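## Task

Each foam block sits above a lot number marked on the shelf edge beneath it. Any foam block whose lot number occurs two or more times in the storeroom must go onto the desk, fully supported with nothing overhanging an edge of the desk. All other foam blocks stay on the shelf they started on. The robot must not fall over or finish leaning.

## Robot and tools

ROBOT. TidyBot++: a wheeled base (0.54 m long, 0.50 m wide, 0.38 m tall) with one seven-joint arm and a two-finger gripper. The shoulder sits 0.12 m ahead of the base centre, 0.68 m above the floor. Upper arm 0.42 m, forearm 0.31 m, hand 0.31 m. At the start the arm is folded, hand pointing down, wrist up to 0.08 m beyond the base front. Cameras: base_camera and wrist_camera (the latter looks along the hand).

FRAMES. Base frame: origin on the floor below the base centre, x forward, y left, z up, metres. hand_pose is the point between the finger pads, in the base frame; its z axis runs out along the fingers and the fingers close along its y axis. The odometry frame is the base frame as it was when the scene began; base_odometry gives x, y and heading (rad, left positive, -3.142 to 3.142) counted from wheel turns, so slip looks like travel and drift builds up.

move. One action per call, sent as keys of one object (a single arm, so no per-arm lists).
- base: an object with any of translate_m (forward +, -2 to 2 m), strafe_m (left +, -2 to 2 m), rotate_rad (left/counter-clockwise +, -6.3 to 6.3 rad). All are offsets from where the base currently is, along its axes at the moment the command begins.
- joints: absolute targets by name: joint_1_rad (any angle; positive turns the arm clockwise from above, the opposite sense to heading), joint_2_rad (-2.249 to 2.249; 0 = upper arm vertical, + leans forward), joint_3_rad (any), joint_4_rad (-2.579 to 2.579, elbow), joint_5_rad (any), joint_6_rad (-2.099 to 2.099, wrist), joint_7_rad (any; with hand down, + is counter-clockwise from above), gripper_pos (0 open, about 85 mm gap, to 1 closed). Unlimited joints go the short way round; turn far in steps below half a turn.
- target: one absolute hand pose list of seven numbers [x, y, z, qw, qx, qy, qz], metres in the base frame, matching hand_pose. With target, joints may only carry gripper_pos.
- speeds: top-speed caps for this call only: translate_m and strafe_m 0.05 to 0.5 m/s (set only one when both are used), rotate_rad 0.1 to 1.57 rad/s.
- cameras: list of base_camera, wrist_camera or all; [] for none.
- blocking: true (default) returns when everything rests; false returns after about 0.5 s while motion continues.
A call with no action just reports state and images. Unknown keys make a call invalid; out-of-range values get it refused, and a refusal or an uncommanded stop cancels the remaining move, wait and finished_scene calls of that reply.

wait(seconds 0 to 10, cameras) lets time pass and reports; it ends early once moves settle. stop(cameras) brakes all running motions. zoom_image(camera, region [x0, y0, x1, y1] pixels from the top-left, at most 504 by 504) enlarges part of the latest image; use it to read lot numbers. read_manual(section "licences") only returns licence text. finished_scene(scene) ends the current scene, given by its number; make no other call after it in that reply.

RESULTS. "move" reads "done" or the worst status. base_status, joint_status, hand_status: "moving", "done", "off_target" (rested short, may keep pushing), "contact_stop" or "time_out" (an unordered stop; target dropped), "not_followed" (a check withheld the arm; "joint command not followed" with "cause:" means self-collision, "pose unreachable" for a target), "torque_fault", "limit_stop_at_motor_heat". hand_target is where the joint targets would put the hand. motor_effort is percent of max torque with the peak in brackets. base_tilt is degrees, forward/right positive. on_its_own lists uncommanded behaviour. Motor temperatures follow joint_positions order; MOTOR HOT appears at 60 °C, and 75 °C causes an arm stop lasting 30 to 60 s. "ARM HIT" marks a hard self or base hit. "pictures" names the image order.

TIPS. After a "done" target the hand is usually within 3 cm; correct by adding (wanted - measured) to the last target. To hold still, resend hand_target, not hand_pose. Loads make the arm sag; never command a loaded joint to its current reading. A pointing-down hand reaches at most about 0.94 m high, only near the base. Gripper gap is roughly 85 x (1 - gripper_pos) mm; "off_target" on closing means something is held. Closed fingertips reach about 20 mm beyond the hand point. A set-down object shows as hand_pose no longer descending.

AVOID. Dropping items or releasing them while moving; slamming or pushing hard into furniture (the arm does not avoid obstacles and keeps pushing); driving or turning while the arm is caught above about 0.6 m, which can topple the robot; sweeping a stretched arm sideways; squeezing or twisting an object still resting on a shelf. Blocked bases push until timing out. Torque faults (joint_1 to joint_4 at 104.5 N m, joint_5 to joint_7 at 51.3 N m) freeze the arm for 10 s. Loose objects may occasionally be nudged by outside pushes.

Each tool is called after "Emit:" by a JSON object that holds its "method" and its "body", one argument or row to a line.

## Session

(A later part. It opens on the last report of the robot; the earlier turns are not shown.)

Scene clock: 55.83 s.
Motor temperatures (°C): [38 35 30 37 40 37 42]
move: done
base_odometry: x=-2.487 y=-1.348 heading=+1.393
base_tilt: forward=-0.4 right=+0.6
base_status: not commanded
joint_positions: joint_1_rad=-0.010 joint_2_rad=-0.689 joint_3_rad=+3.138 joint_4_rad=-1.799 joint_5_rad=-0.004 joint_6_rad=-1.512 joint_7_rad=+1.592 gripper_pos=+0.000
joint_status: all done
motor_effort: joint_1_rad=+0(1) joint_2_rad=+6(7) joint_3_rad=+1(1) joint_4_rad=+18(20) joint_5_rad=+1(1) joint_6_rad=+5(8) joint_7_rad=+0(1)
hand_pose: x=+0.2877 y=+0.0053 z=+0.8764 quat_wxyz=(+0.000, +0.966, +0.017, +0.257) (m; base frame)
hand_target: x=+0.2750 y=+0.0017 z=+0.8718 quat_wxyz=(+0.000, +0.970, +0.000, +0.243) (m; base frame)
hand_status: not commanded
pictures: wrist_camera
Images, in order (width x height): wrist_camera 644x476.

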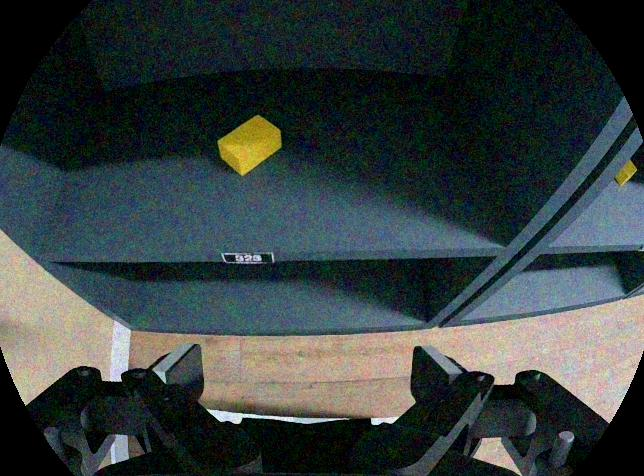

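Emit:
{"method": "move", "body": {
  "joints": {"joint_2_rad":-1.2,"joint_4_rad":-2.5,"joint_6_rad":-0.8},
  "cameras": ["wrist_camera"]
}}

Emit:
{"method": "zoom_image", "body": {
  "camera": "wrist_camera",
  "region": [200, 200, 320, 290]
}}

Scene clock: 59.20 s.
Motor temperatures (°C): [38 35 30 37 40 37 42]
move: done
base_odometry: x=-2.487 y=-1.348 heading=+1.392
base_tilt: forward=-0.4 right=+0.6
base_status: not commanded
joint_positions: joint_1_rad=-0.010 joint_2_rad=-1.178 joint_3_rad=+3.138 joint_4_rad=-2.470 joint_5_rad=-0.004 joint_6_rad=-0.857 joint_7_rad=+1.592 gripper_pos=+0.000
joint_status: all done
motor_effort: joint_1_rad=+0(1) joint_2_rad=+13(14) joint_3_rad=+1(1) joint_4_rad=+21(23) joint_5_rad=+1(1) joint_6_rad=+7(9) joint_7_rad=+0(1)
hand_pose: x=+0.2931 y=+0.0046 z=+0.7592 quat_wxyz=(+0.002, +0.879, +0.015, +0.476) (m; base frame)
hand_target: x=+0.2984 y=+0.0016 z=+0.7612 quat_wxyz=(+0.000, +0.867, +0.000, +0.498) (m; base frame)
hand_status: not commanded
pictures: wrist_camera
Images, in order (width x height): wrist_camera 644x476.

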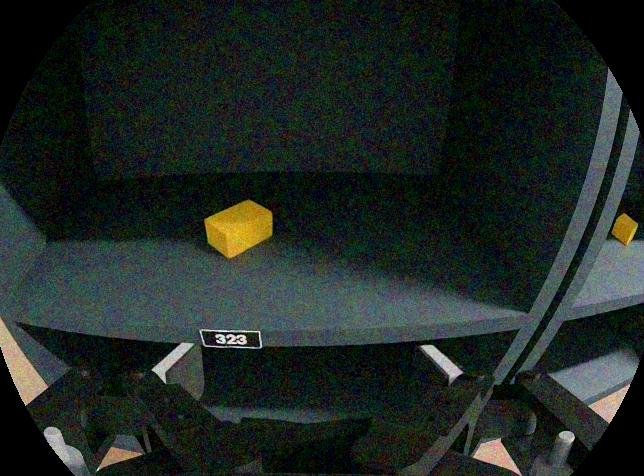

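Scaled by 4.200.

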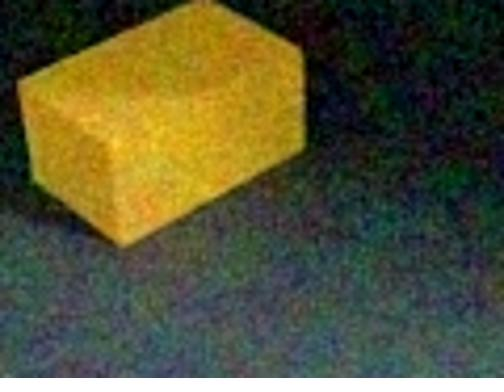

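Emit:
{"method": "move", "body": {
  "base": {"strafe_m":-0.8},
  "cameras": ["wrist_camera"]
}}

Emit:
{"method": "move", "body": {
  "base": {"strafe_m":-1.0},
  "cameras": ["wrist_camera"]
}}

Emit:
{"method": "move", "body": {
  "base": {"strafe_m":-0.95}
}}

Scene clock: 62.53 s.
Motor temperatures (°C): [38 35 30 37 40 37 42]
move: done
base_odometry: x=-1.700 y=-1.490 heading=+1.392
base_tilt: forward=-0.4 right=+0.6
base_status: done
joint_positions: joint_1_rad=-0.009 joint_2_rad=-1.182 joint_3_rad=+3.138 joint_4_rad=-2.471 joint_5_rad=-0.004 joint_6_rad=-0.854 joint_7_rad=+1.592 gripper_pos=+0.000
joint_status: not commanded
motor_effort: joint_1_rad=+0(2) joint_2_rad=+13(14) joint_3_rad=+1(2) joint_4_rad=+21(22) joint_5_rad=+1(1) joint_6_rad=+8(8) joint_7_rad=+0(1)
hand_pose: x=+0.2933 y=+0.0044 z=+0.7603 quat_wxyz=(+0.002, +0.878, +0.014, +0.479) (m; base frame)
hand_target: x=+0.2984 y=+0.0016 z=+0.7612 quat_wxyz=(+0.000, +0.867, +0.000, +0.498) (m; base frame)
hand_status: not commanded
pictures: wrist_camera
Images, in order (width x height): wrist_camera 644x476.

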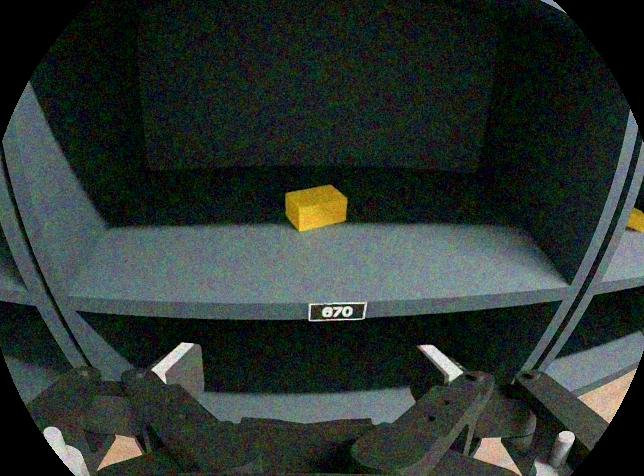

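Scene clock: 65.87 s.
Motor temperatures (°C): [38 35 30 37 40 37 42]
move: done
base_odometry: x=-0.716 y=-1.668 heading=+1.392
base_tilt: forward=-0.4 right=+0.6
base_status: done
joint_positions: joint_1_rad=-0.008 joint_2_rad=-1.182 joint_3_rad=+3.138 joint_4_rad=-2.471 joint_5_rad=-0.004 joint_6_rad=-0.854 joint_7_rad=+1.592 gripper_pos=+0.000
joint_status: not commanded
motor_effort: joint_1_rad=-1(2) joint_2_rad=+14(14) joint_3_rad=+1(2) joint_4_rad=+21(22) joint_5_rad=+1(1) joint_6_rad=+7(8) joint_7_rad=+0(1)
hand_pose: x=+0.2933 y=+0.0043 z=+0.7603 quat_wxyz=(+0.002, +0.878, +0.014, +0.479) (m; base frame)
hand_target: x=+0.2984 y=+0.0016 z=+0.7612 quat_wxyz=(+0.000, +0.867, +0.000, +0.498) (m; base frame)
hand_status: not commanded
pictures: wrist_camera
Images, in order (width x height): wrist_camera 644x476.

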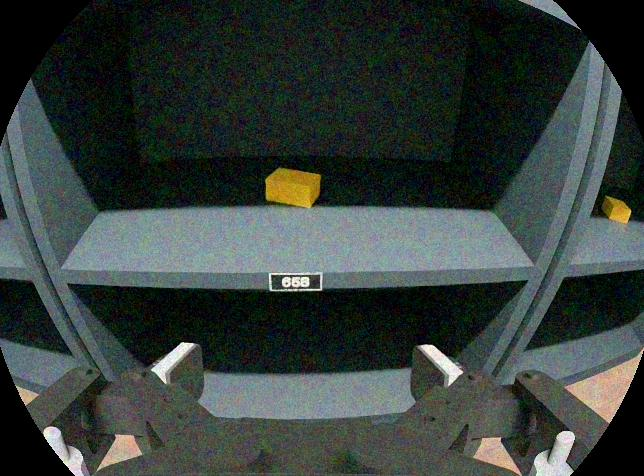

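Scene clock: 69.10 s.
Motor temperatures (°C): [38 35 30 37 40 37 42]
move: done
base_odometry: x=+0.219 y=-1.838 heading=+1.391
base_tilt: forward=-0.4 right=+0.6
base_status: done
joint_positions: joint_1_rad=-0.008 joint_2_rad=-1.182 joint_3_rad=+3.138 joint_4_rad=-2.471 joint_5_rad=-0.004 joint_6_rad=-0.854 joint_7_rad=+1.592 gripper_pos=+0.000
joint_status: not commanded
motor_effort: joint_1_rad=-1(2) joint_2_rad=+13(14) joint_3_rad=+1(2) joint_4_rad=+21(22) joint_5_rad=+1(1) joint_6_rad=+7(8) joint_7_rad=-1(1)
hand_pose: x=+0.2933 y=+0.0043 z=+0.7603 quat_wxyz=(+0.002, +0.878, +0.014, +0.479) (m; base frame)
hand_target: x=+0.2984 y=+0.0016 z=+0.7612 quat_wxyz=(+0.000, +0.867, +0.000, +0.498) (m; base frame)
hand_status: not commanded
pictures: base_camera, wrist_camera
Images, in order (width x height): base_camera 644x364, wrist_camera 644x476.

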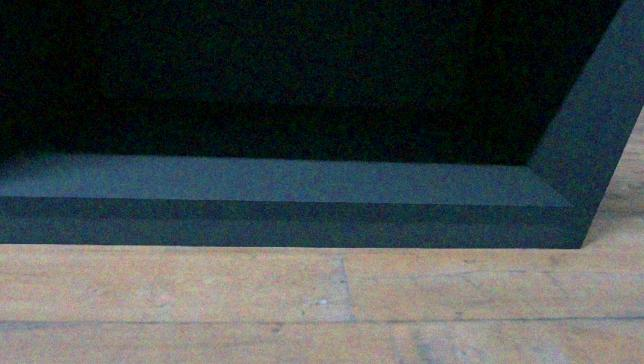

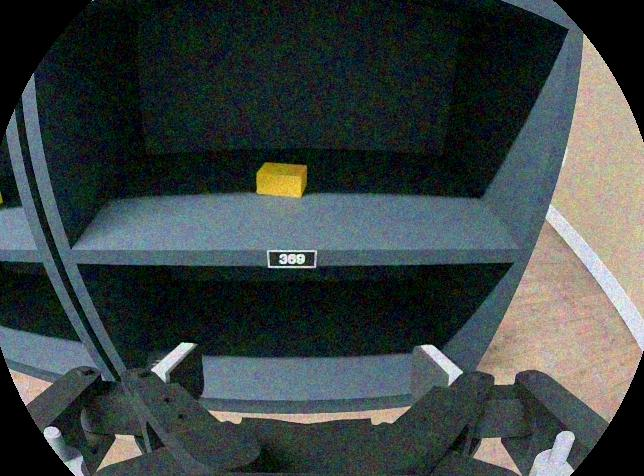

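Emit:
{"method": "move", "body": {
  "base": {"strafe_m":-0.76},
  "joints": {"joint_2_rad":-0.5,"joint_4_rad":-2.4,"joint_6_rad":-0.6},
  "cameras": ["base_camera"]
}}

Emit:
{"method": "move", "body": {
  "base": {"translate_m":1.75},
  "cameras": ["base_camera"]
}}

Emit:
{"method": "move", "body": {
  "base": {"strafe_m":1.9,"translate_m":0.2,"rotate_rad":1.57},
  "joints": {"joint_2_rad":-0.5,"joint_4_rad":-2.3,"joint_6_rad":0.1}
}}

Scene clock: 72.43 s.
Motor temperatures (°C): [38 35 30 37 40 37 42]
move: done
base_odometry: x=+0.967 y=-1.974 heading=+1.391
base_tilt: forward=-0.4 right=+0.6
base_status: done
joint_positions: joint_1_rad=-0.008 joint_2_rad=-0.514 joint_3_rad=+3.138 joint_4_rad=-2.416 joint_5_rad=-0.004 joint_6_rad=-0.654 joint_7_rad=+1.592 gripper_pos=+0.000
joint_status: all done
motor_effort: joint_1_rad=-1(2) joint_2_rad=+0(15) joint_3_rad=+1(2) joint_4_rad=+19(22) joint_5_rad=+1(1) joint_6_rad=+5(8) joint_7_rad=+0(1)
hand_pose: x=+0.3812 y=+0.0051 z=+0.6862 quat_wxyz=(+0.000, +0.957, +0.014, +0.288) (m; base frame)
hand_target: x=+0.4011 y=+0.0018 z=+0.7000 quat_wxyz=(+0.000, +0.949, +0.000, +0.315) (m; base frame)
hand_status: not commanded
pictures: base_camera
Images, in order (width x height): base_camera 644x364.

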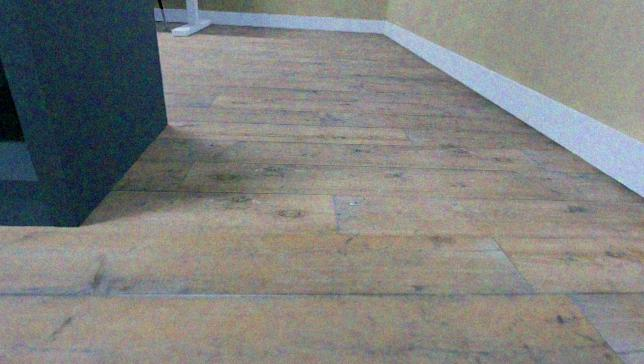

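Scene clock: 77.27 s.
Motor temperatures (°C): [38 35 30 37 40 37 42]
move: done
base_odometry: x=+1.280 y=-0.252 heading=+1.390
base_tilt: forward=-0.3 right=+0.6
base_status: done
joint_positions: joint_1_rad=-0.008 joint_2_rad=-0.509 joint_3_rad=+3.138 joint_4_rad=-2.413 joint_5_rad=-0.004 joint_6_rad=-0.650 joint_7_rad=+1.592 gripper_pos=+0.000
joint_status: not commanded
motor_effort: joint_1_rad=+0(1) joint_2_rad=+0(2) joint_3_rad=+1(1) joint_4_rad=+19(20) joint_5_rad=+1(1) joint_6_rad=+5(6) joint_7_rad=+0(1)
hand_pose: x=+0.3836 y=+0.0052 z=+0.6874 quat_wxyz=(+0.000, +0.957, +0.014, +0.290) (m; base frame)
hand_target: x=+0.4011 y=+0.0018 z=+0.7000 quat_wxyz=(+0.000, +0.949, +0.000, +0.315) (m; base frame)
hand_status: not commanded
pictures: base_camera
Images, in order (width x height): base_camera 644x364.

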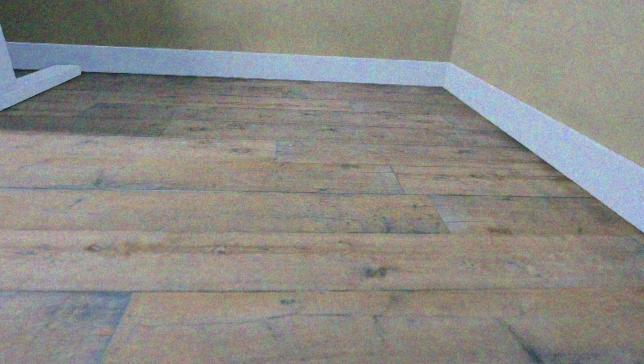

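Scene clock: 82.73 s.
Motor temperatures (°C): [38 35 30 37 40 37 42]
move: done
base_odometry: x=-0.553 y=+0.286 heading=+2.961
base_tilt: forward=-0.3 right=+0.6
base_status: done
joint_positions: joint_1_rad=-0.008 joint_2_rad=-0.506 joint_3_rad=+3.138 joint_4_rad=-2.301 joint_5_rad=-0.004 joint_6_rad=+0.047 joint_7_rad=+1.592 gripper_pos=+0.000
joint_status: all done
motor_effort: joint_1_rad=+0(2) joint_2_rad=-4(7) joint_3_rad=+1(2) joint_4_rad=+22(24) joint_5_rad=+1(1) joint_6_rad=+8(9) joint_7_rad=+0(1)
hand_pose: x=+0.5280 y=+0.0063 z=+0.9247 quat_wxyz=(+0.002, +0.767, +0.011, +0.642) (m; base frame)
hand_target: x=+0.5321 y=+0.0021 z=+0.9395 quat_wxyz=(+0.000, +0.751, +0.000, +0.660) (m; base frame)
hand_status: not commanded
pictures: base_camera, wrist_camera
Images, in order (width x height): base_camera 644x364, wrist_camera 644x476.

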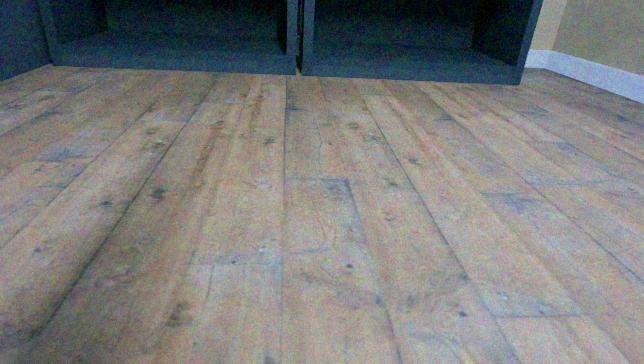

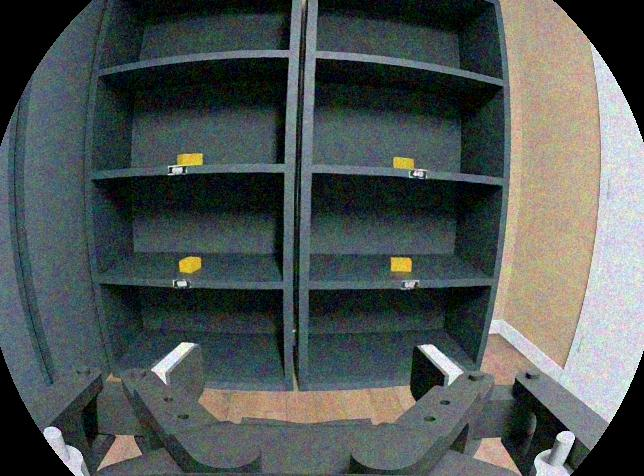

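Emit:
{"method": "move", "body": {
  "base": {"translate_m":0.75}
}}

Emit:
{"method": "zoom_image", "body": {
  "camera": "wrist_camera",
  "region": [60, 130, 260, 380]
}}

Emit:
{"method": "zoom_image", "body": {
  "camera": "wrist_camera",
  "region": [380, 130, 580, 380]
}}

Scene clock: 85.77 s.
Motor temperatures (°C): [38 35 30 37 40 37 42]
move: done
base_odometry: x=-1.291 y=+0.421 heading=+2.961
base_tilt: forward=-0.3 right=+0.6
base_status: done
joint_positions: joint_1_rad=-0.008 joint_2_rad=-0.504 joint_3_rad=+3.138 joint_4_rad=-2.301 joint_5_rad=-0.004 joint_6_rad=+0.048 joint_7_rad=+1.592 gripper_pos=+0.000
joint_status: not commanded
motor_effort: joint_1_rad=-1(1) joint_2_rad=-4(6) joint_3_rad=+1(2) joint_4_rad=+22(23) joint_5_rad=+1(1) joint_6_rad=+8(9) joint_7_rad=+0(1)
hand_pose: x=+0.5284 y=+0.0063 z=+0.9244 quat_wxyz=(+0.002, +0.767, +0.011, +0.641) (m; base frame)
hand_target: x=+0.5321 y=+0.0021 z=+0.9395 quat_wxyz=(+0.000, +0.751, +0.000, +0.660) (m; base frame)
hand_status: not commanded
pictures: base_camera, wrist_camera
Images, in order (width x height): base_camera 644x364, wrist_camera 644x476.

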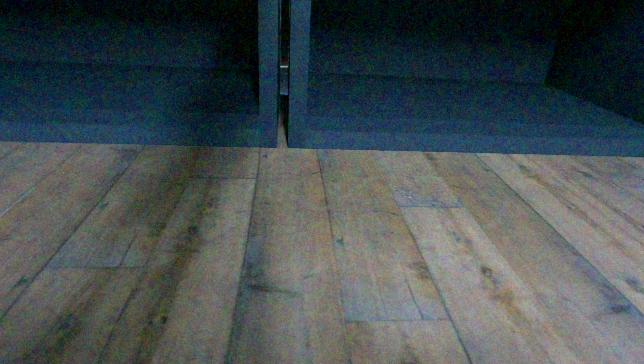

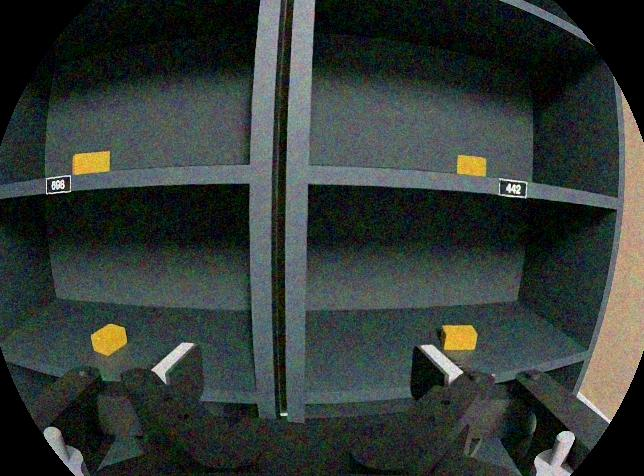

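Scaled by 2.016.

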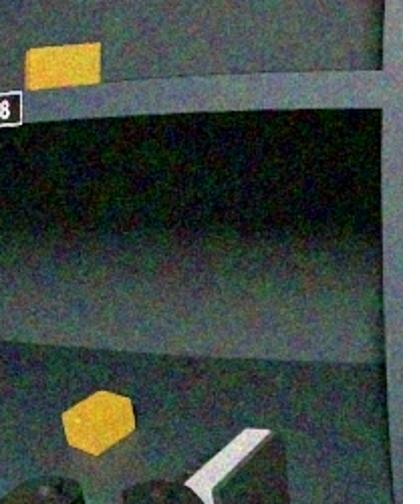

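Scaled by 2.016.

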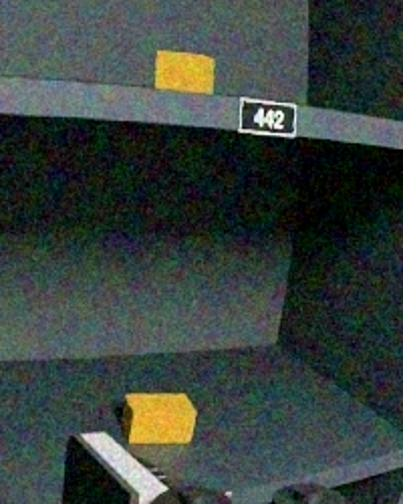

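Emit:
{"method": "zoom_image", "body": {
  "camera": "wrist_camera",
  "region": [30, 160, 90, 205]
}}

Emit:
{"method": "move", "body": {
  "joints": {"joint_2_rad":-0.7,"joint_4_rad":-2.3,"joint_6_rad":-0.35},
  "base": {"translate_m":-0.15},
  "cameras": ["wrist_camera"]
}}

Emit:
{"method": "zoom_image", "body": {
  "camera": "wrist_camera",
  "region": [50, 200, 250, 400]
}}

Emit:
{"method": "zoom_image", "body": {
  "camera": "wrist_camera",
  "region": [380, 200, 580, 400]
}}

Scaled by 8.400.

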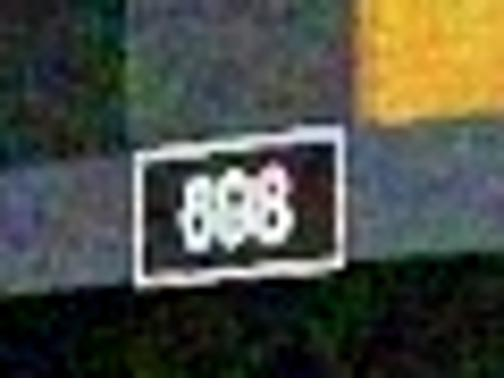

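Scene clock: 87.63 s.
Motor temperatures (°C): [38 35 30 37 40 37 42]
move: done
base_odometry: x=-1.144 y=+0.394 heading=+2.960
base_tilt: forward=-0.4 right=+0.6
base_status: done
joint_positions: joint_1_rad=-0.008 joint_2_rad=-0.702 joint_3_rad=+3.138 joint_4_rad=-2.301 joint_5_rad=-0.004 joint_6_rad=-0.300 joint_7_rad=+1.592 gripper_pos=+0.000
joint_status: all done
motor_effort: joint_1_rad=+0(1) joint_2_rad=+1(7) joint_3_rad=+1(2) joint_4_rad=+22(24) joint_5_rad=+1(1) joint_6_rad=+8(10) joint_7_rad=+0(1)
hand_pose: x=+0.4561 y=+0.0058 z=+0.8937 quat_wxyz=(+0.002, +0.813, +0.012, +0.582) (m; base frame)
hand_target: x=+0.4513 y=+0.0020 z=+0.8792 quat_wxyz=(+0.000, +0.828, +0.000, +0.561) (m; base frame)
hand_status: not commanded
pictures: wrist_camera
Images, in order (width x height): wrist_camera 644x476.

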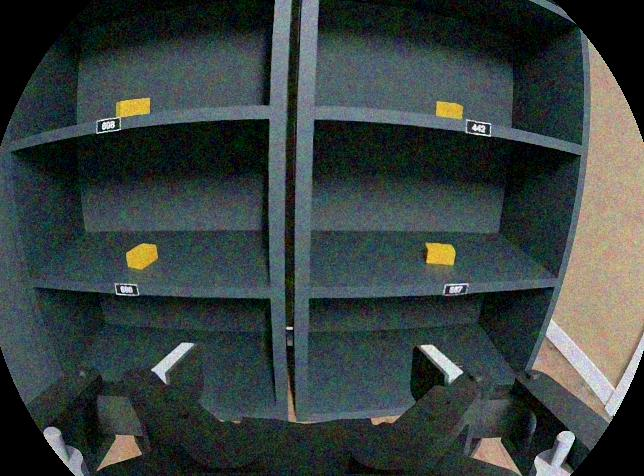

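Scaled by 2.520.

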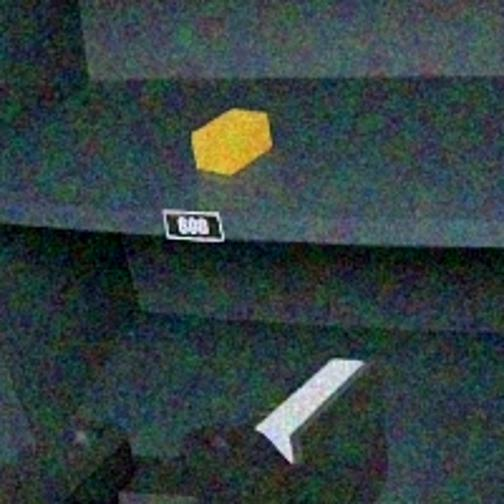

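Scaled by 2.520.

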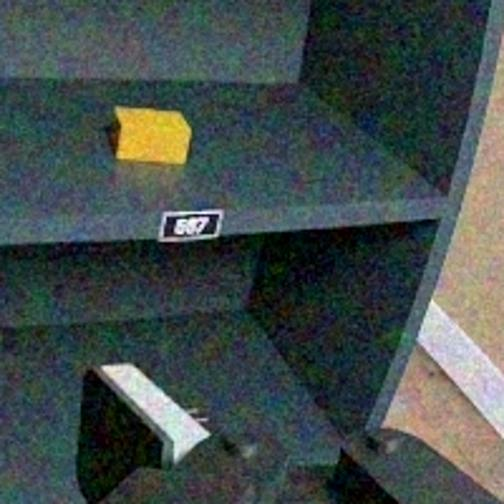

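Emit:
{"method": "move", "body": {
  "base": {"strafe_m":0.45,"translate_m":0.05},
  "cameras": ["wrist_camera"]
}}

Emit:
{"method": "zoom_image", "body": {
  "camera": "wrist_camera",
  "region": [200, 70, 440, 340]
}}

Scene clock: 90.03 s.
Motor temperatures (°C): [38 35 30 37 40 37 42]
move: done
base_odometry: x=-1.274 y=-0.040 heading=+2.961
base_tilt: forward=-0.3 right=+0.6
base_status: done
joint_positions: joint_1_rad=-0.008 joint_2_rad=-0.702 joint_3_rad=+3.138 joint_4_rad=-2.301 joint_5_rad=-0.004 joint_6_rad=-0.302 joint_7_rad=+1.592 gripper_pos=+0.000
joint_status: not commanded
motor_effort: joint_1_rad=-1(1) joint_2_rad=+2(4) joint_3_rad=+1(3) joint_4_rad=+22(23) joint_5_rad=+1(1) joint_6_rad=+8(9) joint_7_rad=+0(1)
hand_pose: x=+0.4559 y=+0.0058 z=+0.8930 quat_wxyz=(+0.002, +0.814, +0.012, +0.581) (m; base frame)
hand_target: x=+0.4513 y=+0.0020 z=+0.8792 quat_wxyz=(+0.000, +0.828, +0.000, +0.561) (m; base frame)
hand_status: not commanded
pictures: wrist_camera
Images, in order (width x height): wrist_camera 644x476.

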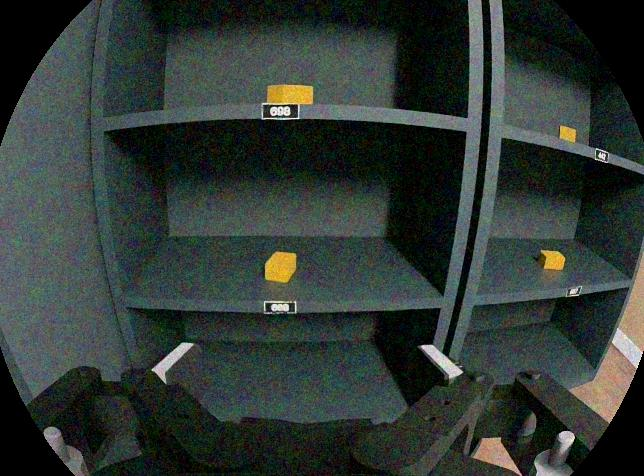

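Scaled by 1.867.

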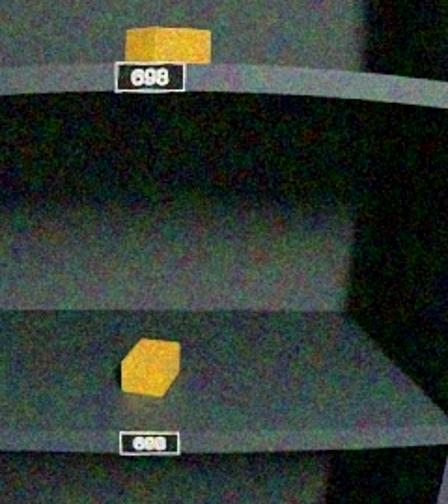

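Emit:
{"method": "zoom_image", "body": {
  "camera": "wrist_camera",
  "region": [255, 290, 305, 325]
}}

Emit:
{"method": "move", "body": {
  "base": {"translate_m":0.35,"strafe_m":0.05},
  "joints": {"joint_2_rad":-0.7,"joint_4_rad":-1.8,"joint_6_rad":-1.05},
  "cameras": ["wrist_camera"]
}}

Emit:
{"method": "zoom_image", "body": {
  "camera": "wrist_camera",
  "region": [230, 280, 410, 440]
}}

Scaled by 10.080.

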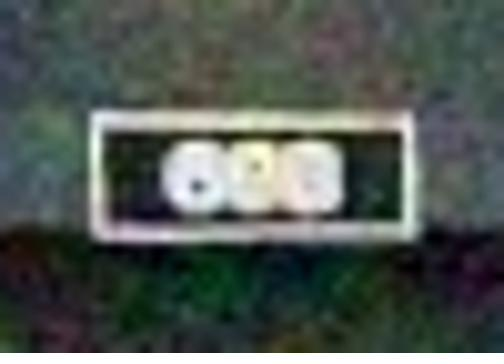

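Scene clock: 92.33 s.
Motor temperatures (°C): [38 35 30 37 40 37 42]
move: done
base_odometry: x=-1.627 y=-0.026 heading=+2.962
base_tilt: forward=-0.3 right=+0.6
base_status: done
joint_positions: joint_1_rad=-0.008 joint_2_rad=-0.698 joint_3_rad=+3.138 joint_4_rad=-1.815 joint_5_rad=-0.004 joint_6_rad=-1.000 joint_7_rad=+1.592 gripper_pos=+0.000
joint_status: all done
motor_effort: joint_1_rad=-1(1) joint_2_rad=+4(5) joint_3_rad=+1(1) joint_4_rad=+20(24) joint_5_rad=+1(1) joint_6_rad=+7(10) joint_7_rad=+0(1)
hand_pose: x=+0.3970 y=+0.0061 z=+0.9803 quat_wxyz=(+0.001, +0.871, +0.014, +0.490) (m; base frame)
hand_target: x=+0.3886 y=+0.0020 z=+0.9758 quat_wxyz=(+0.000, +0.880, +0.000, +0.476) (m; base frame)
hand_status: not commanded
pictures: wrist_camera
Images, in order (width x height): wrist_camera 644x476.

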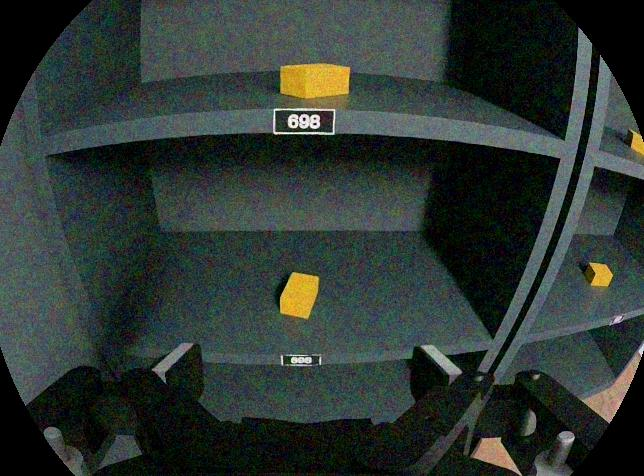

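Scaled by 2.800.

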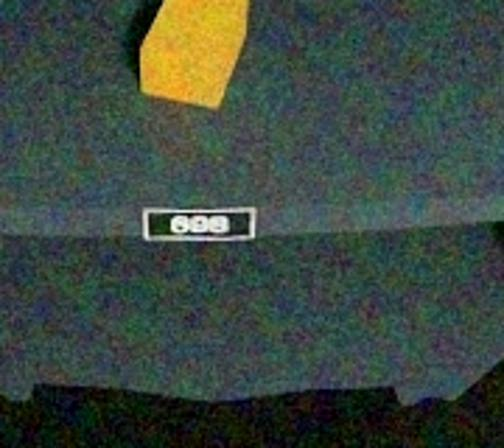

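Emit:
{"method": "move", "body": {
  "joints": {"joint_2_rad":-1.2,"joint_4_rad":-2.5,"joint_6_rad":-0.65},
  "cameras": ["wrist_camera"]
}}

Emit:
{"method": "zoom_image", "body": {
  "camera": "wrist_camera",
  "region": [230, 240, 350, 360]
}}

Scene clock: 94.70 s.
Motor temperatures (°C): [38 35 30 37 40 37 42]
move: done
base_odometry: x=-1.627 y=-0.026 heading=+2.962
base_tilt: forward=-0.3 right=+0.6
base_status: not commanded
joint_positions: joint_1_rad=-0.008 joint_2_rad=-1.178 joint_3_rad=+3.138 joint_4_rad=-2.470 joint_5_rad=-0.004 joint_6_rad=-0.707 joint_7_rad=+1.592 gripper_pos=+0.000
joint_status: all done
motor_effort: joint_1_rad=-1(1) joint_2_rad=+14(14) joint_3_rad=+1(1) joint_4_rad=+22(23) joint_5_rad=+1(1) joint_6_rad=+8(10) joint_7_rad=+0(1)
hand_pose: x=+0.3156 y=+0.0044 z=+0.8001 quat_wxyz=(+0.002, +0.841, +0.013, +0.541) (m; base frame)
hand_target: x=+0.3189 y=+0.0016 z=+0.8031 quat_wxyz=(+0.000, +0.828, +0.000, +0.561) (m; base frame)
hand_status: not commanded
pictures: wrist_camera
Images, in order (width x height): wrist_camera 644x476.

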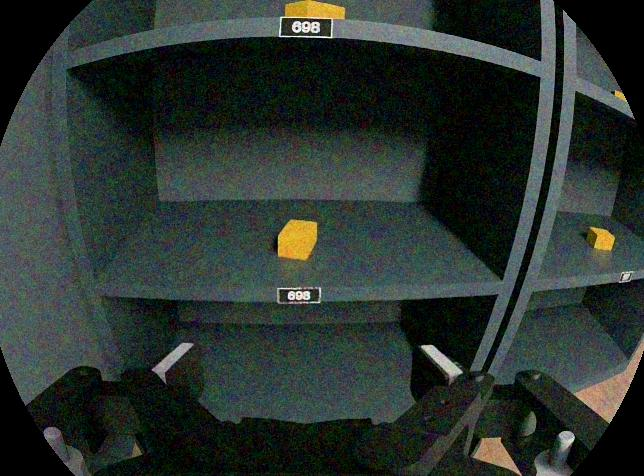

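Scaled by 4.200.

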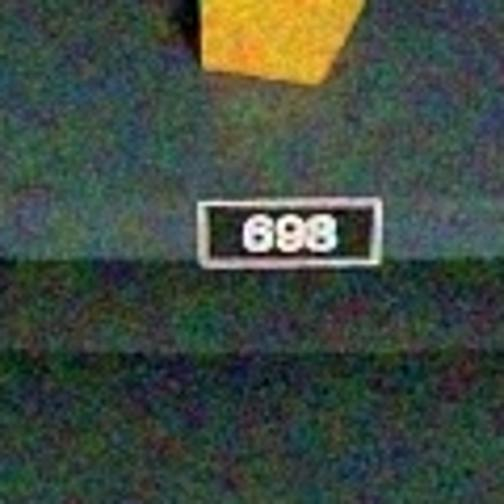

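Emit:
{"method": "move", "body": {
  "base": {"translate_m":0.06,"strafe_m":0.235},
  "joints": {"joint_1_rad":0.27,"joint_2_rad":0.42,"joint_4_rad":-1.75,"joint_6_rad":-0.06},
  "cameras": ["wrist_camera"]
}}

Scene clock: 98.83 s.
Motor temperatures (°C): [38 35 30 37 40 37 42]
move: time_out
base_odometry: x=-1.716 y=-0.219 heading=+2.969
base_tilt: forward=-0.3 right=+0.6
base_status: strafe_m time_out (by the wheels' count: +0.206 of +0.235); the other done
joint_positions: joint_1_rad=+0.258 joint_2_rad=+0.399 joint_3_rad=+3.136 joint_4_rad=-1.765 joint_5_rad=-0.004 joint_6_rad=-0.114 joint_7_rad=+1.592 gripper_pos=+0.000
joint_status: all done
motor_effort: joint_1_rad=+0(11) joint_2_rad=-32(36) joint_3_rad=+0(7) joint_4_rad=+18(23) joint_5_rad=+1(1) joint_6_rad=+7(10) joint_7_rad=+0(1)
hand_pose: x=+0.7589 y=-0.1638 z=+0.6915 quat_wxyz=(+0.055, +0.902, -0.107, +0.415) (m; base frame)
hand_target: x=+0.7723 y=-0.1784 z=+0.6981 quat_wxyz=(+0.058, +0.890, -0.121, +0.436) (m; base frame)
hand_status: not commanded
pictures: wrist_camera
Images, in order (width x height): wrist_camera 644x476.

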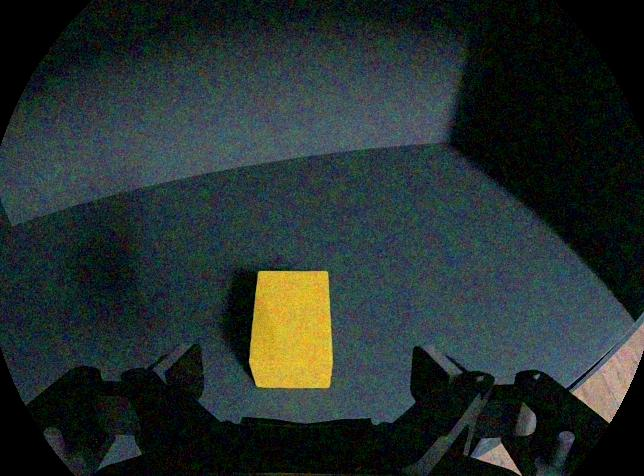

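Emit:
{"method": "move", "body": {
  "base": {"translate_m":0.08,"strafe_m":-0.012},
  "cameras": []
}}

Emit:
{"method": "move", "body": {
  "joints": {"joint_2_rad":0.54,"joint_6_rad":-0.1},
  "cameras": ["wrist_camera"]
}}

Scene clock: 100.97 s.
Motor temperatures (°C): [38 35 30 37 40 37 42]
move: done
base_odometry: x=-1.793 y=-0.194 heading=+2.969
base_tilt: forward=-0.3 right=+0.6
base_status: done
joint_positions: joint_1_rad=+0.258 joint_2_rad=+0.404 joint_3_rad=+3.136 joint_4_rad=-1.760 joint_5_rad=-0.004 joint_6_rad=-0.110 joint_7_rad=+1.592 gripper_pos=+0.000
joint_status: not commanded
motor_effort: joint_1_rad=-1(1) joint_2_rad=-31(35) joint_3_rad=+0(1) joint_4_rad=+18(20) joint_5_rad=+1(1) joint_6_rad=+7(7) joint_7_rad=+0(1)
hand_pose: x=+0.7618 y=-0.1647 z=+0.6920 quat_wxyz=(+0.055, +0.901, -0.107, +0.417) (m; base frame)
hand_target: x=+0.7723 y=-0.1784 z=+0.6981 quat_wxyz=(+0.058, +0.890, -0.121, +0.436) (m; base frame)
hand_status: not commanded
pictures: none
No camera images: "cameras" was empty.

Scene clock: 102.00 s.
Motor temperatures (°C): [38 35 30 37 40 37 42]
move: done
base_odometry: x=-1.793 y=-0.194 heading=+2.969
base_tilt: forward=-0.3 right=+0.6
base_status: not commanded
joint_positions: joint_1_rad=+0.258 joint_2_rad=+0.525 joint_3_rad=+3.136 joint_4_rad=-1.759 joint_5_rad=-0.004 joint_6_rad=-0.110 joint_7_rad=+1.592 gripper_pos=+0.000
joint_status: all done
motor_effort: joint_1_rad=-1(1) joint_2_rad=-34(37) joint_3_rad=+0(1) joint_4_rad=+16(19) joint_5_rad=+1(1) joint_6_rad=+6(7) joint_7_rad=+0(1)
hand_pose: x=+0.7584 y=-0.1638 z=+0.6115 quat_wxyz=(+0.048, +0.925, -0.110, +0.362) (m; base frame)
hand_target: x=+0.7609 y=-0.1752 z=+0.6082 quat_wxyz=(+0.049, +0.922, -0.125, +0.364) (m; base frame)
hand_status: not commanded
pictures: wrist_camera
Images, in order (width x height): wrist_camera 644x476.

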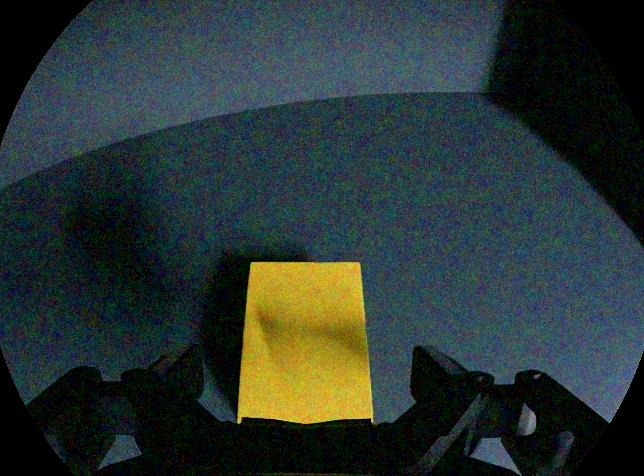

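Emit:
{"method": "move", "body": {
  "joints": {"joint_2_rad":0.61},
  "cameras": ["wrist_camera"]
}}

Emit:
{"method": "move", "body": {
  "joints": {"gripper_pos":0.6},
  "cameras": ["wrist_camera"]
}}

Scene clock: 103.03 s.
Motor temperatures (°C): [38 35 30 37 40 37 42]
move: done
base_odometry: x=-1.793 y=-0.194 heading=+2.969
base_tilt: forward=-0.3 right=+0.6
base_status: not commanded
joint_positions: joint_1_rad=+0.258 joint_2_rad=+0.590 joint_3_rad=+3.136 joint_4_rad=-1.759 joint_5_rad=-0.004 joint_6_rad=-0.110 joint_7_rad=+1.592 gripper_pos=+0.000
joint_status: all done
motor_effort: joint_1_rad=+0(1) joint_2_rad=-35(38) joint_3_rad=+0(1) joint_4_rad=+15(17) joint_5_rad=+1(1) joint_6_rad=+6(6) joint_7_rad=+0(1)
hand_pose: x=+0.7527 y=-0.1622 z=+0.5690 quat_wxyz=(+0.043, +0.936, -0.112, +0.332) (m; base frame)
hand_target: x=+0.7544 y=-0.1734 z=+0.5618 quat_wxyz=(+0.044, +0.934, -0.127, +0.331) (m; base frame)
hand_status: not commanded
pictures: wrist_camera
Images, in order (width x height): wrist_camera 644x476.

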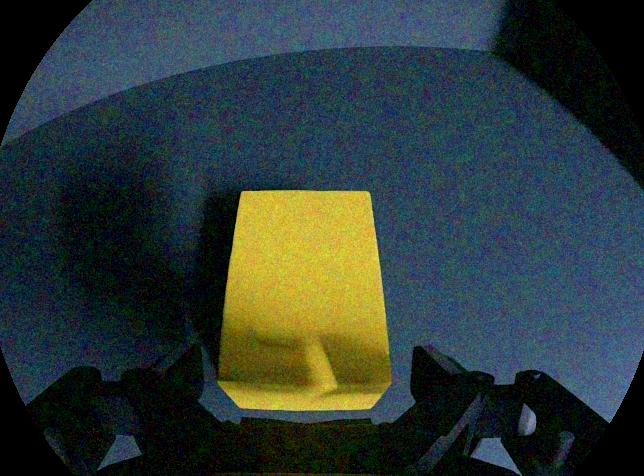

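Scene clock: 103.90 s.
Motor temperatures (°C): [38 35 30 37 40 37 42]
move: off_target
base_odometry: x=-1.793 y=-0.194 heading=+2.969
base_tilt: forward=-0.3 right=+0.6
base_status: not commanded
joint_positions: joint_1_rad=+0.258 joint_2_rad=+0.589 joint_3_rad=+3.136 joint_4_rad=-1.759 joint_5_rad=-0.004 joint_6_rad=-0.110 joint_7_rad=+1.592 gripper_pos=+0.406
joint_status: gripper_pos off_target (ended at +0.406, target +0.600)
motor_effort: joint_1_rad=-1(1) joint_2_rad=-34(36) joint_3_rad=+0(1) joint_4_rad=+14(16) joint_5_rad=+1(1) joint_6_rad=+5(6) joint_7_rad=+0(1)
hand_pose: x=+0.7531 y=-0.1623 z=+0.5702 quat_wxyz=(+0.044, +0.935, -0.112, +0.333) (m; base frame)
hand_target: x=+0.7544 y=-0.1734 z=+0.5618 quat_wxyz=(+0.044, +0.934, -0.127, +0.331) (m; base frame)
hand_status: not commanded
pictures: wrist_camera
Images, in order (width x height): wrist_camera 644x476.

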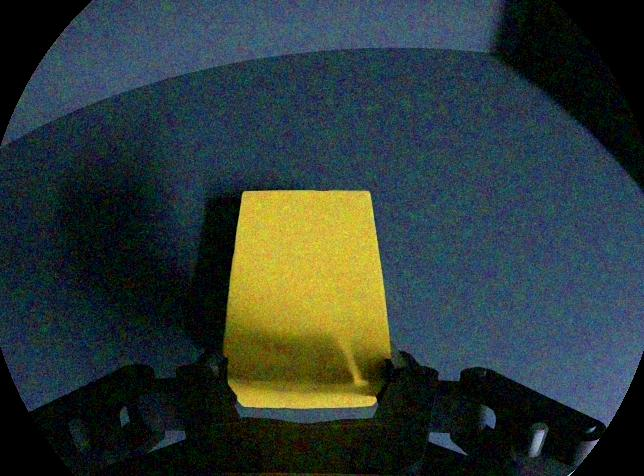

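Emit:
{"method": "move", "body": {
  "joints": {"joint_2_rad":0.47},
  "cameras": []
}}

Emit:
{"method": "move", "body": {
  "base": {"translate_m":-0.35},
  "cameras": ["wrist_camera"]
}}

Emit:
{"method": "move", "body": {
  "joints": {"joint_1_rad":0,"joint_2_rad":-0.3,"joint_4_rad":-2.0,"joint_6_rad":-0.3},
  "base": {"translate_m":-0.934,"strafe_m":-0.8,"rotate_rad":-1.58}
}}

Scene clock: 105.43 s.
Motor temperatures (°C): [38 35 30 37 40 37 42]
move: done
base_odometry: x=-1.793 y=-0.194 heading=+2.969
base_tilt: forward=-0.3 right=+0.6
base_status: not commanded
joint_positions: joint_1_rad=+0.258 joint_2_rad=+0.457 joint_3_rad=+3.136 joint_4_rad=-1.757 joint_5_rad=-0.004 joint_6_rad=-0.110 joint_7_rad=+1.592 gripper_pos=+0.406
joint_status: all done
motor_effort: joint_1_rad=-1(1) joint_2_rad=-33(38) joint_3_rad=+0(1) joint_4_rad=+18(19) joint_5_rad=+1(1) joint_6_rad=+7(7) joint_7_rad=+0(1)
hand_pose: x=+0.7625 y=-0.1648 z=+0.6582 quat_wxyz=(+0.052, +0.911, -0.109, +0.394) (m; base frame)
hand_target: x=+0.7643 y=-0.1762 z=+0.6549 quat_wxyz=(+0.053, +0.908, -0.123, +0.396) (m; base frame)
hand_status: not commanded
pictures: none
No camera images: "cameras" was empty.

Scene clock: 107.53 s.
Motor temperatures (°C): [38 35 30 37 40 37 42]
move: done
base_odometry: x=-1.448 y=-0.254 heading=+2.970
base_tilt: forward=-0.3 right=+0.6
base_status: done
joint_positions: joint_1_rad=+0.259 joint_2_rad=+0.456 joint_3_rad=+3.136 joint_4_rad=-1.757 joint_5_rad=-0.004 joint_6_rad=-0.110 joint_7_rad=+1.592 gripper_pos=+0.406
joint_status: not commanded
motor_effort: joint_1_rad=+0(2) joint_2_rad=-33(35) joint_3_rad=+0(1) joint_4_rad=+18(20) joint_5_rad=+1(1) joint_6_rad=+6(8) joint_7_rad=+0(1)
hand_pose: x=+0.7624 y=-0.1657 z=+0.6590 quat_wxyz=(+0.053, +0.911, -0.109, +0.395) (m; base frame)
hand_target: x=+0.7643 y=-0.1762 z=+0.6549 quat_wxyz=(+0.053, +0.908, -0.123, +0.396) (m; base frame)
hand_status: not commanded
pictures: wrist_camera
Images, in order (width x height): wrist_camera 644x476.

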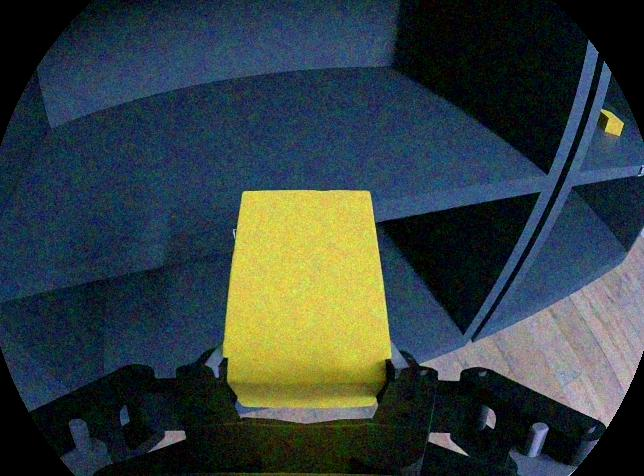

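Scene clock: 111.57 s.
Motor temperatures (°C): [38 35 30 37 40 37 42]
move: done
base_odometry: x=-0.391 y=+0.375 heading=+1.389
base_tilt: forward=-0.3 right=+0.6
base_status: done
joint_positions: joint_1_rad=+0.015 joint_2_rad=-0.295 joint_3_rad=+3.141 joint_4_rad=-1.970 joint_5_rad=-0.004 joint_6_rad=-0.254 joint_7_rad=+1.592 gripper_pos=+0.406
joint_status: all done
motor_effort: joint_1_rad=+0(6) joint_2_rad=-11(37) joint_3_rad=+0(4) joint_4_rad=+22(24) joint_5_rad=+1(1) joint_6_rad=+9(9) joint_7_rad=+0(1)
hand_pose: x=+0.6008 y=-0.0049 z=+0.9427 quat_wxyz=(+0.008, +0.822, +0.002, +0.570) (m; base frame)
hand_target: x=+0.5894 y=+0.0022 z=+0.9137 quat_wxyz=(+0.000, +0.841, +0.000, +0.540) (m; base frame)
hand_status: not commanded
pictures: base_camera, wrist_camera
Images, in order (width x height): base_camera 644x364, wrist_camera 644x476.

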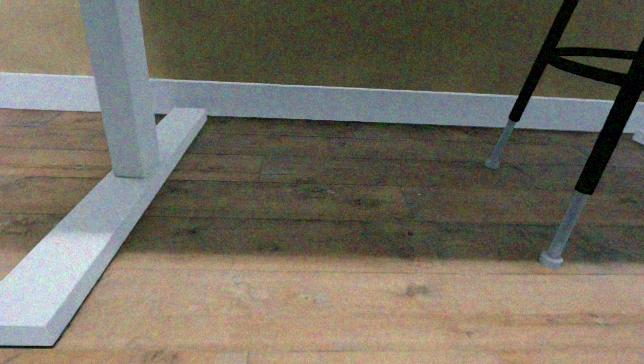

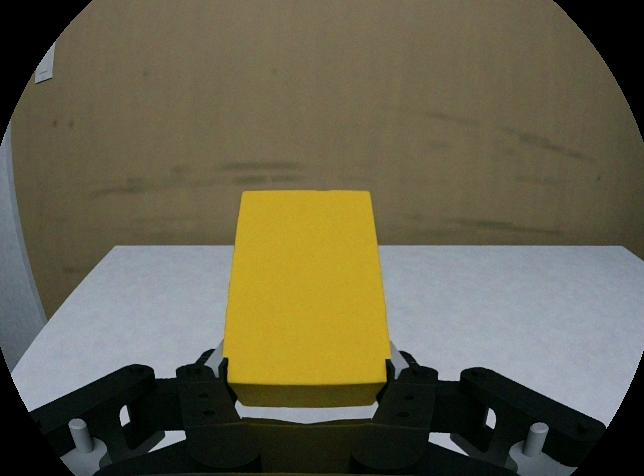

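Emit:
{"method": "move", "body": {
  "joints": {"joint_2_rad":0.17,"joint_4_rad":-1.6,"joint_6_rad":-0.67},
  "cameras": []
}}

Emit:
{"method": "move", "body": {
  "joints": {"joint_2_rad":0.25,"joint_6_rad":-0.6},
  "cameras": ["wrist_camera"]
}}

Scene clock: 113.73 s.
Motor temperatures (°C): [38 35 30 37 40 37 42]
move: done
base_odometry: x=-0.391 y=+0.375 heading=+1.389
base_tilt: forward=-0.3 right=+0.6
base_status: not commanded
joint_positions: joint_1_rad=+0.015 joint_2_rad=+0.154 joint_3_rad=+3.141 joint_4_rad=-1.617 joint_5_rad=-0.004 joint_6_rad=-0.620 joint_7_rad=+1.592 gripper_pos=+0.406
joint_status: all done
motor_effort: joint_1_rad=-1(1) joint_2_rad=-25(28) joint_3_rad=+0(1) joint_4_rad=+21(24) joint_5_rad=+0(1) joint_6_rad=+6(9) joint_7_rad=+0(1)
hand_pose: x=+0.7038 y=-0.0060 z=+0.8076 quat_wxyz=(+0.004, +0.930, +0.002, +0.367) (m; base frame)
hand_target: x=+0.6992 y=+0.0022 z=+0.7965 quat_wxyz=(-0.001, +0.939, +0.000, +0.344) (m; base frame)
hand_status: not commanded
pictures: none
No camera images: "cameras" was empty.

Scene clock: 114.67 s.
Motor temperatures (°C): [38 35 30 37 40 37 42]
move: done
base_odometry: x=-0.391 y=+0.375 heading=+1.389
base_tilt: forward=-0.3 right=+0.6
base_status: not commanded
joint_positions: joint_1_rad=+0.015 joint_2_rad=+0.236 joint_3_rad=+3.141 joint_4_rad=-1.612 joint_5_rad=-0.004 joint_6_rad=-0.619 joint_7_rad=+1.592 gripper_pos=+0.406
joint_status: all done
motor_effort: joint_1_rad=-1(1) joint_2_rad=-28(31) joint_3_rad=+0(0) joint_4_rad=+20(21) joint_5_rad=+0(1) joint_6_rad=+6(7) joint_7_rad=+0(0)
hand_pose: x=+0.7141 y=-0.0061 z=+0.7620 quat_wxyz=(+0.004, +0.944, +0.002, +0.331) (m; base frame)
hand_target: x=+0.7238 y=+0.0023 z=+0.7631 quat_wxyz=(-0.001, +0.941, +0.000, +0.339) (m; base frame)
hand_status: not commanded
pictures: wrist_camera
Images, in order (width x height): wrist_camera 644x476.

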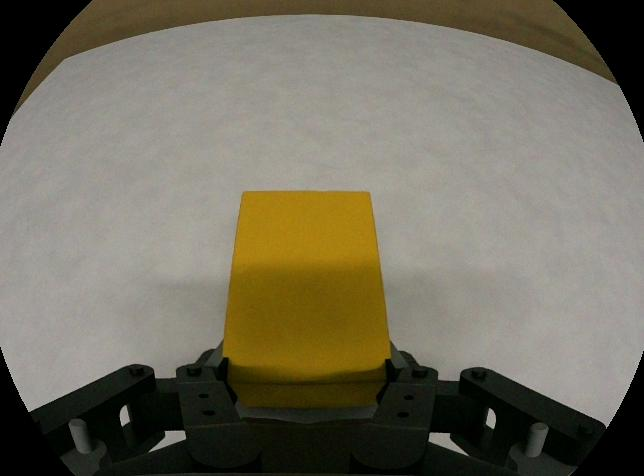

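Emit:
{"method": "move", "body": {
  "joints": {"joint_2_rad":0.275},
  "cameras": ["wrist_camera"]
}}

Emit:
{"method": "move", "body": {
  "joints": {"joint_2_rad":0.295},
  "cameras": ["wrist_camera"]
}}

Scene clock: 115.70 s.
Motor temperatures (°C): [38 35 30 37 40 37 42]
move: done
base_odometry: x=-0.391 y=+0.375 heading=+1.389
base_tilt: forward=-0.3 right=+0.6
base_status: not commanded
joint_positions: joint_1_rad=+0.015 joint_2_rad=+0.247 joint_3_rad=+3.141 joint_4_rad=-1.609 joint_5_rad=-0.004 joint_6_rad=-0.619 joint_7_rad=+1.592 gripper_pos=+0.406
joint_status: all done
motor_effort: joint_1_rad=-1(1) joint_2_rad=-26(28) joint_3_rad=+0(0) joint_4_rad=+19(20) joint_5_rad=+1(1) joint_6_rad=+6(6) joint_7_rad=+0(1)
hand_pose: x=+0.7159 y=-0.0061 z=+0.7568 quat_wxyz=(+0.004, +0.945, +0.002, +0.327) (m; base frame)
hand_target: x=+0.7256 y=+0.0023 z=+0.7480 quat_wxyz=(-0.001, +0.945, +0.000, +0.327) (m; base frame)
hand_status: not commanded
pictures: wrist_camera
Images, in order (width x height): wrist_camera 644x476.

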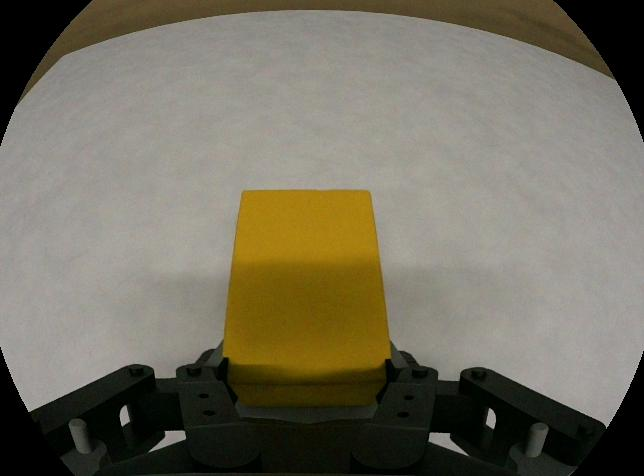

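Scene clock: 116.27 s.
Motor temperatures (°C): [38 35 30 37 40 37 42]
move: off_target
base_odometry: x=-0.391 y=+0.375 heading=+1.389
base_tilt: forward=-0.3 right=+0.6
base_status: not commanded
joint_positions: joint_1_rad=+0.015 joint_2_rad=+0.248 joint_3_rad=+3.141 joint_4_rad=-1.609 joint_5_rad=-0.004 joint_6_rad=-0.619 joint_7_rad=+1.592 gripper_pos=+0.406
joint_status: joint_2_rad off_target (ended at +0.248, target +0.295)
motor_effort: joint_1_rad=+0(1) joint_2_rad=-24(26) joint_3_rad=+0(0) joint_4_rad=+19(20) joint_5_rad=+1(1) joint_6_rad=+6(6) joint_7_rad=+0(0)
hand_pose: x=+0.7162 y=-0.0061 z=+0.7565 quat_wxyz=(+0.004, +0.945, +0.002, +0.327) (m; base frame)
hand_target: x=+0.7269 y=+0.0023 z=+0.7358 quat_wxyz=(-0.001, +0.948, +0.000, +0.318) (m; base frame)
hand_status: not commanded
pictures: wrist_camera
Images, in order (width x height): wrist_camera 644x476.

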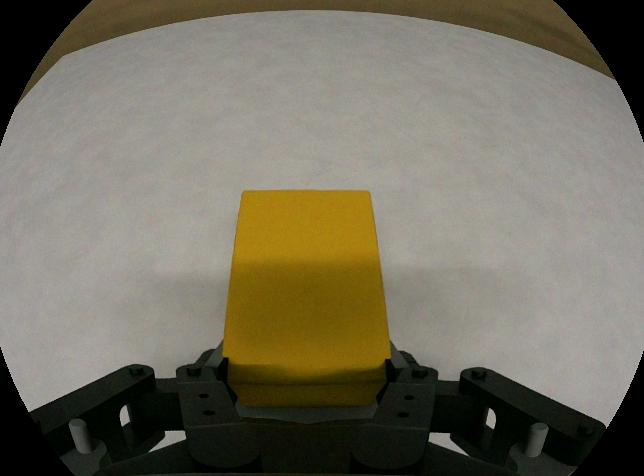

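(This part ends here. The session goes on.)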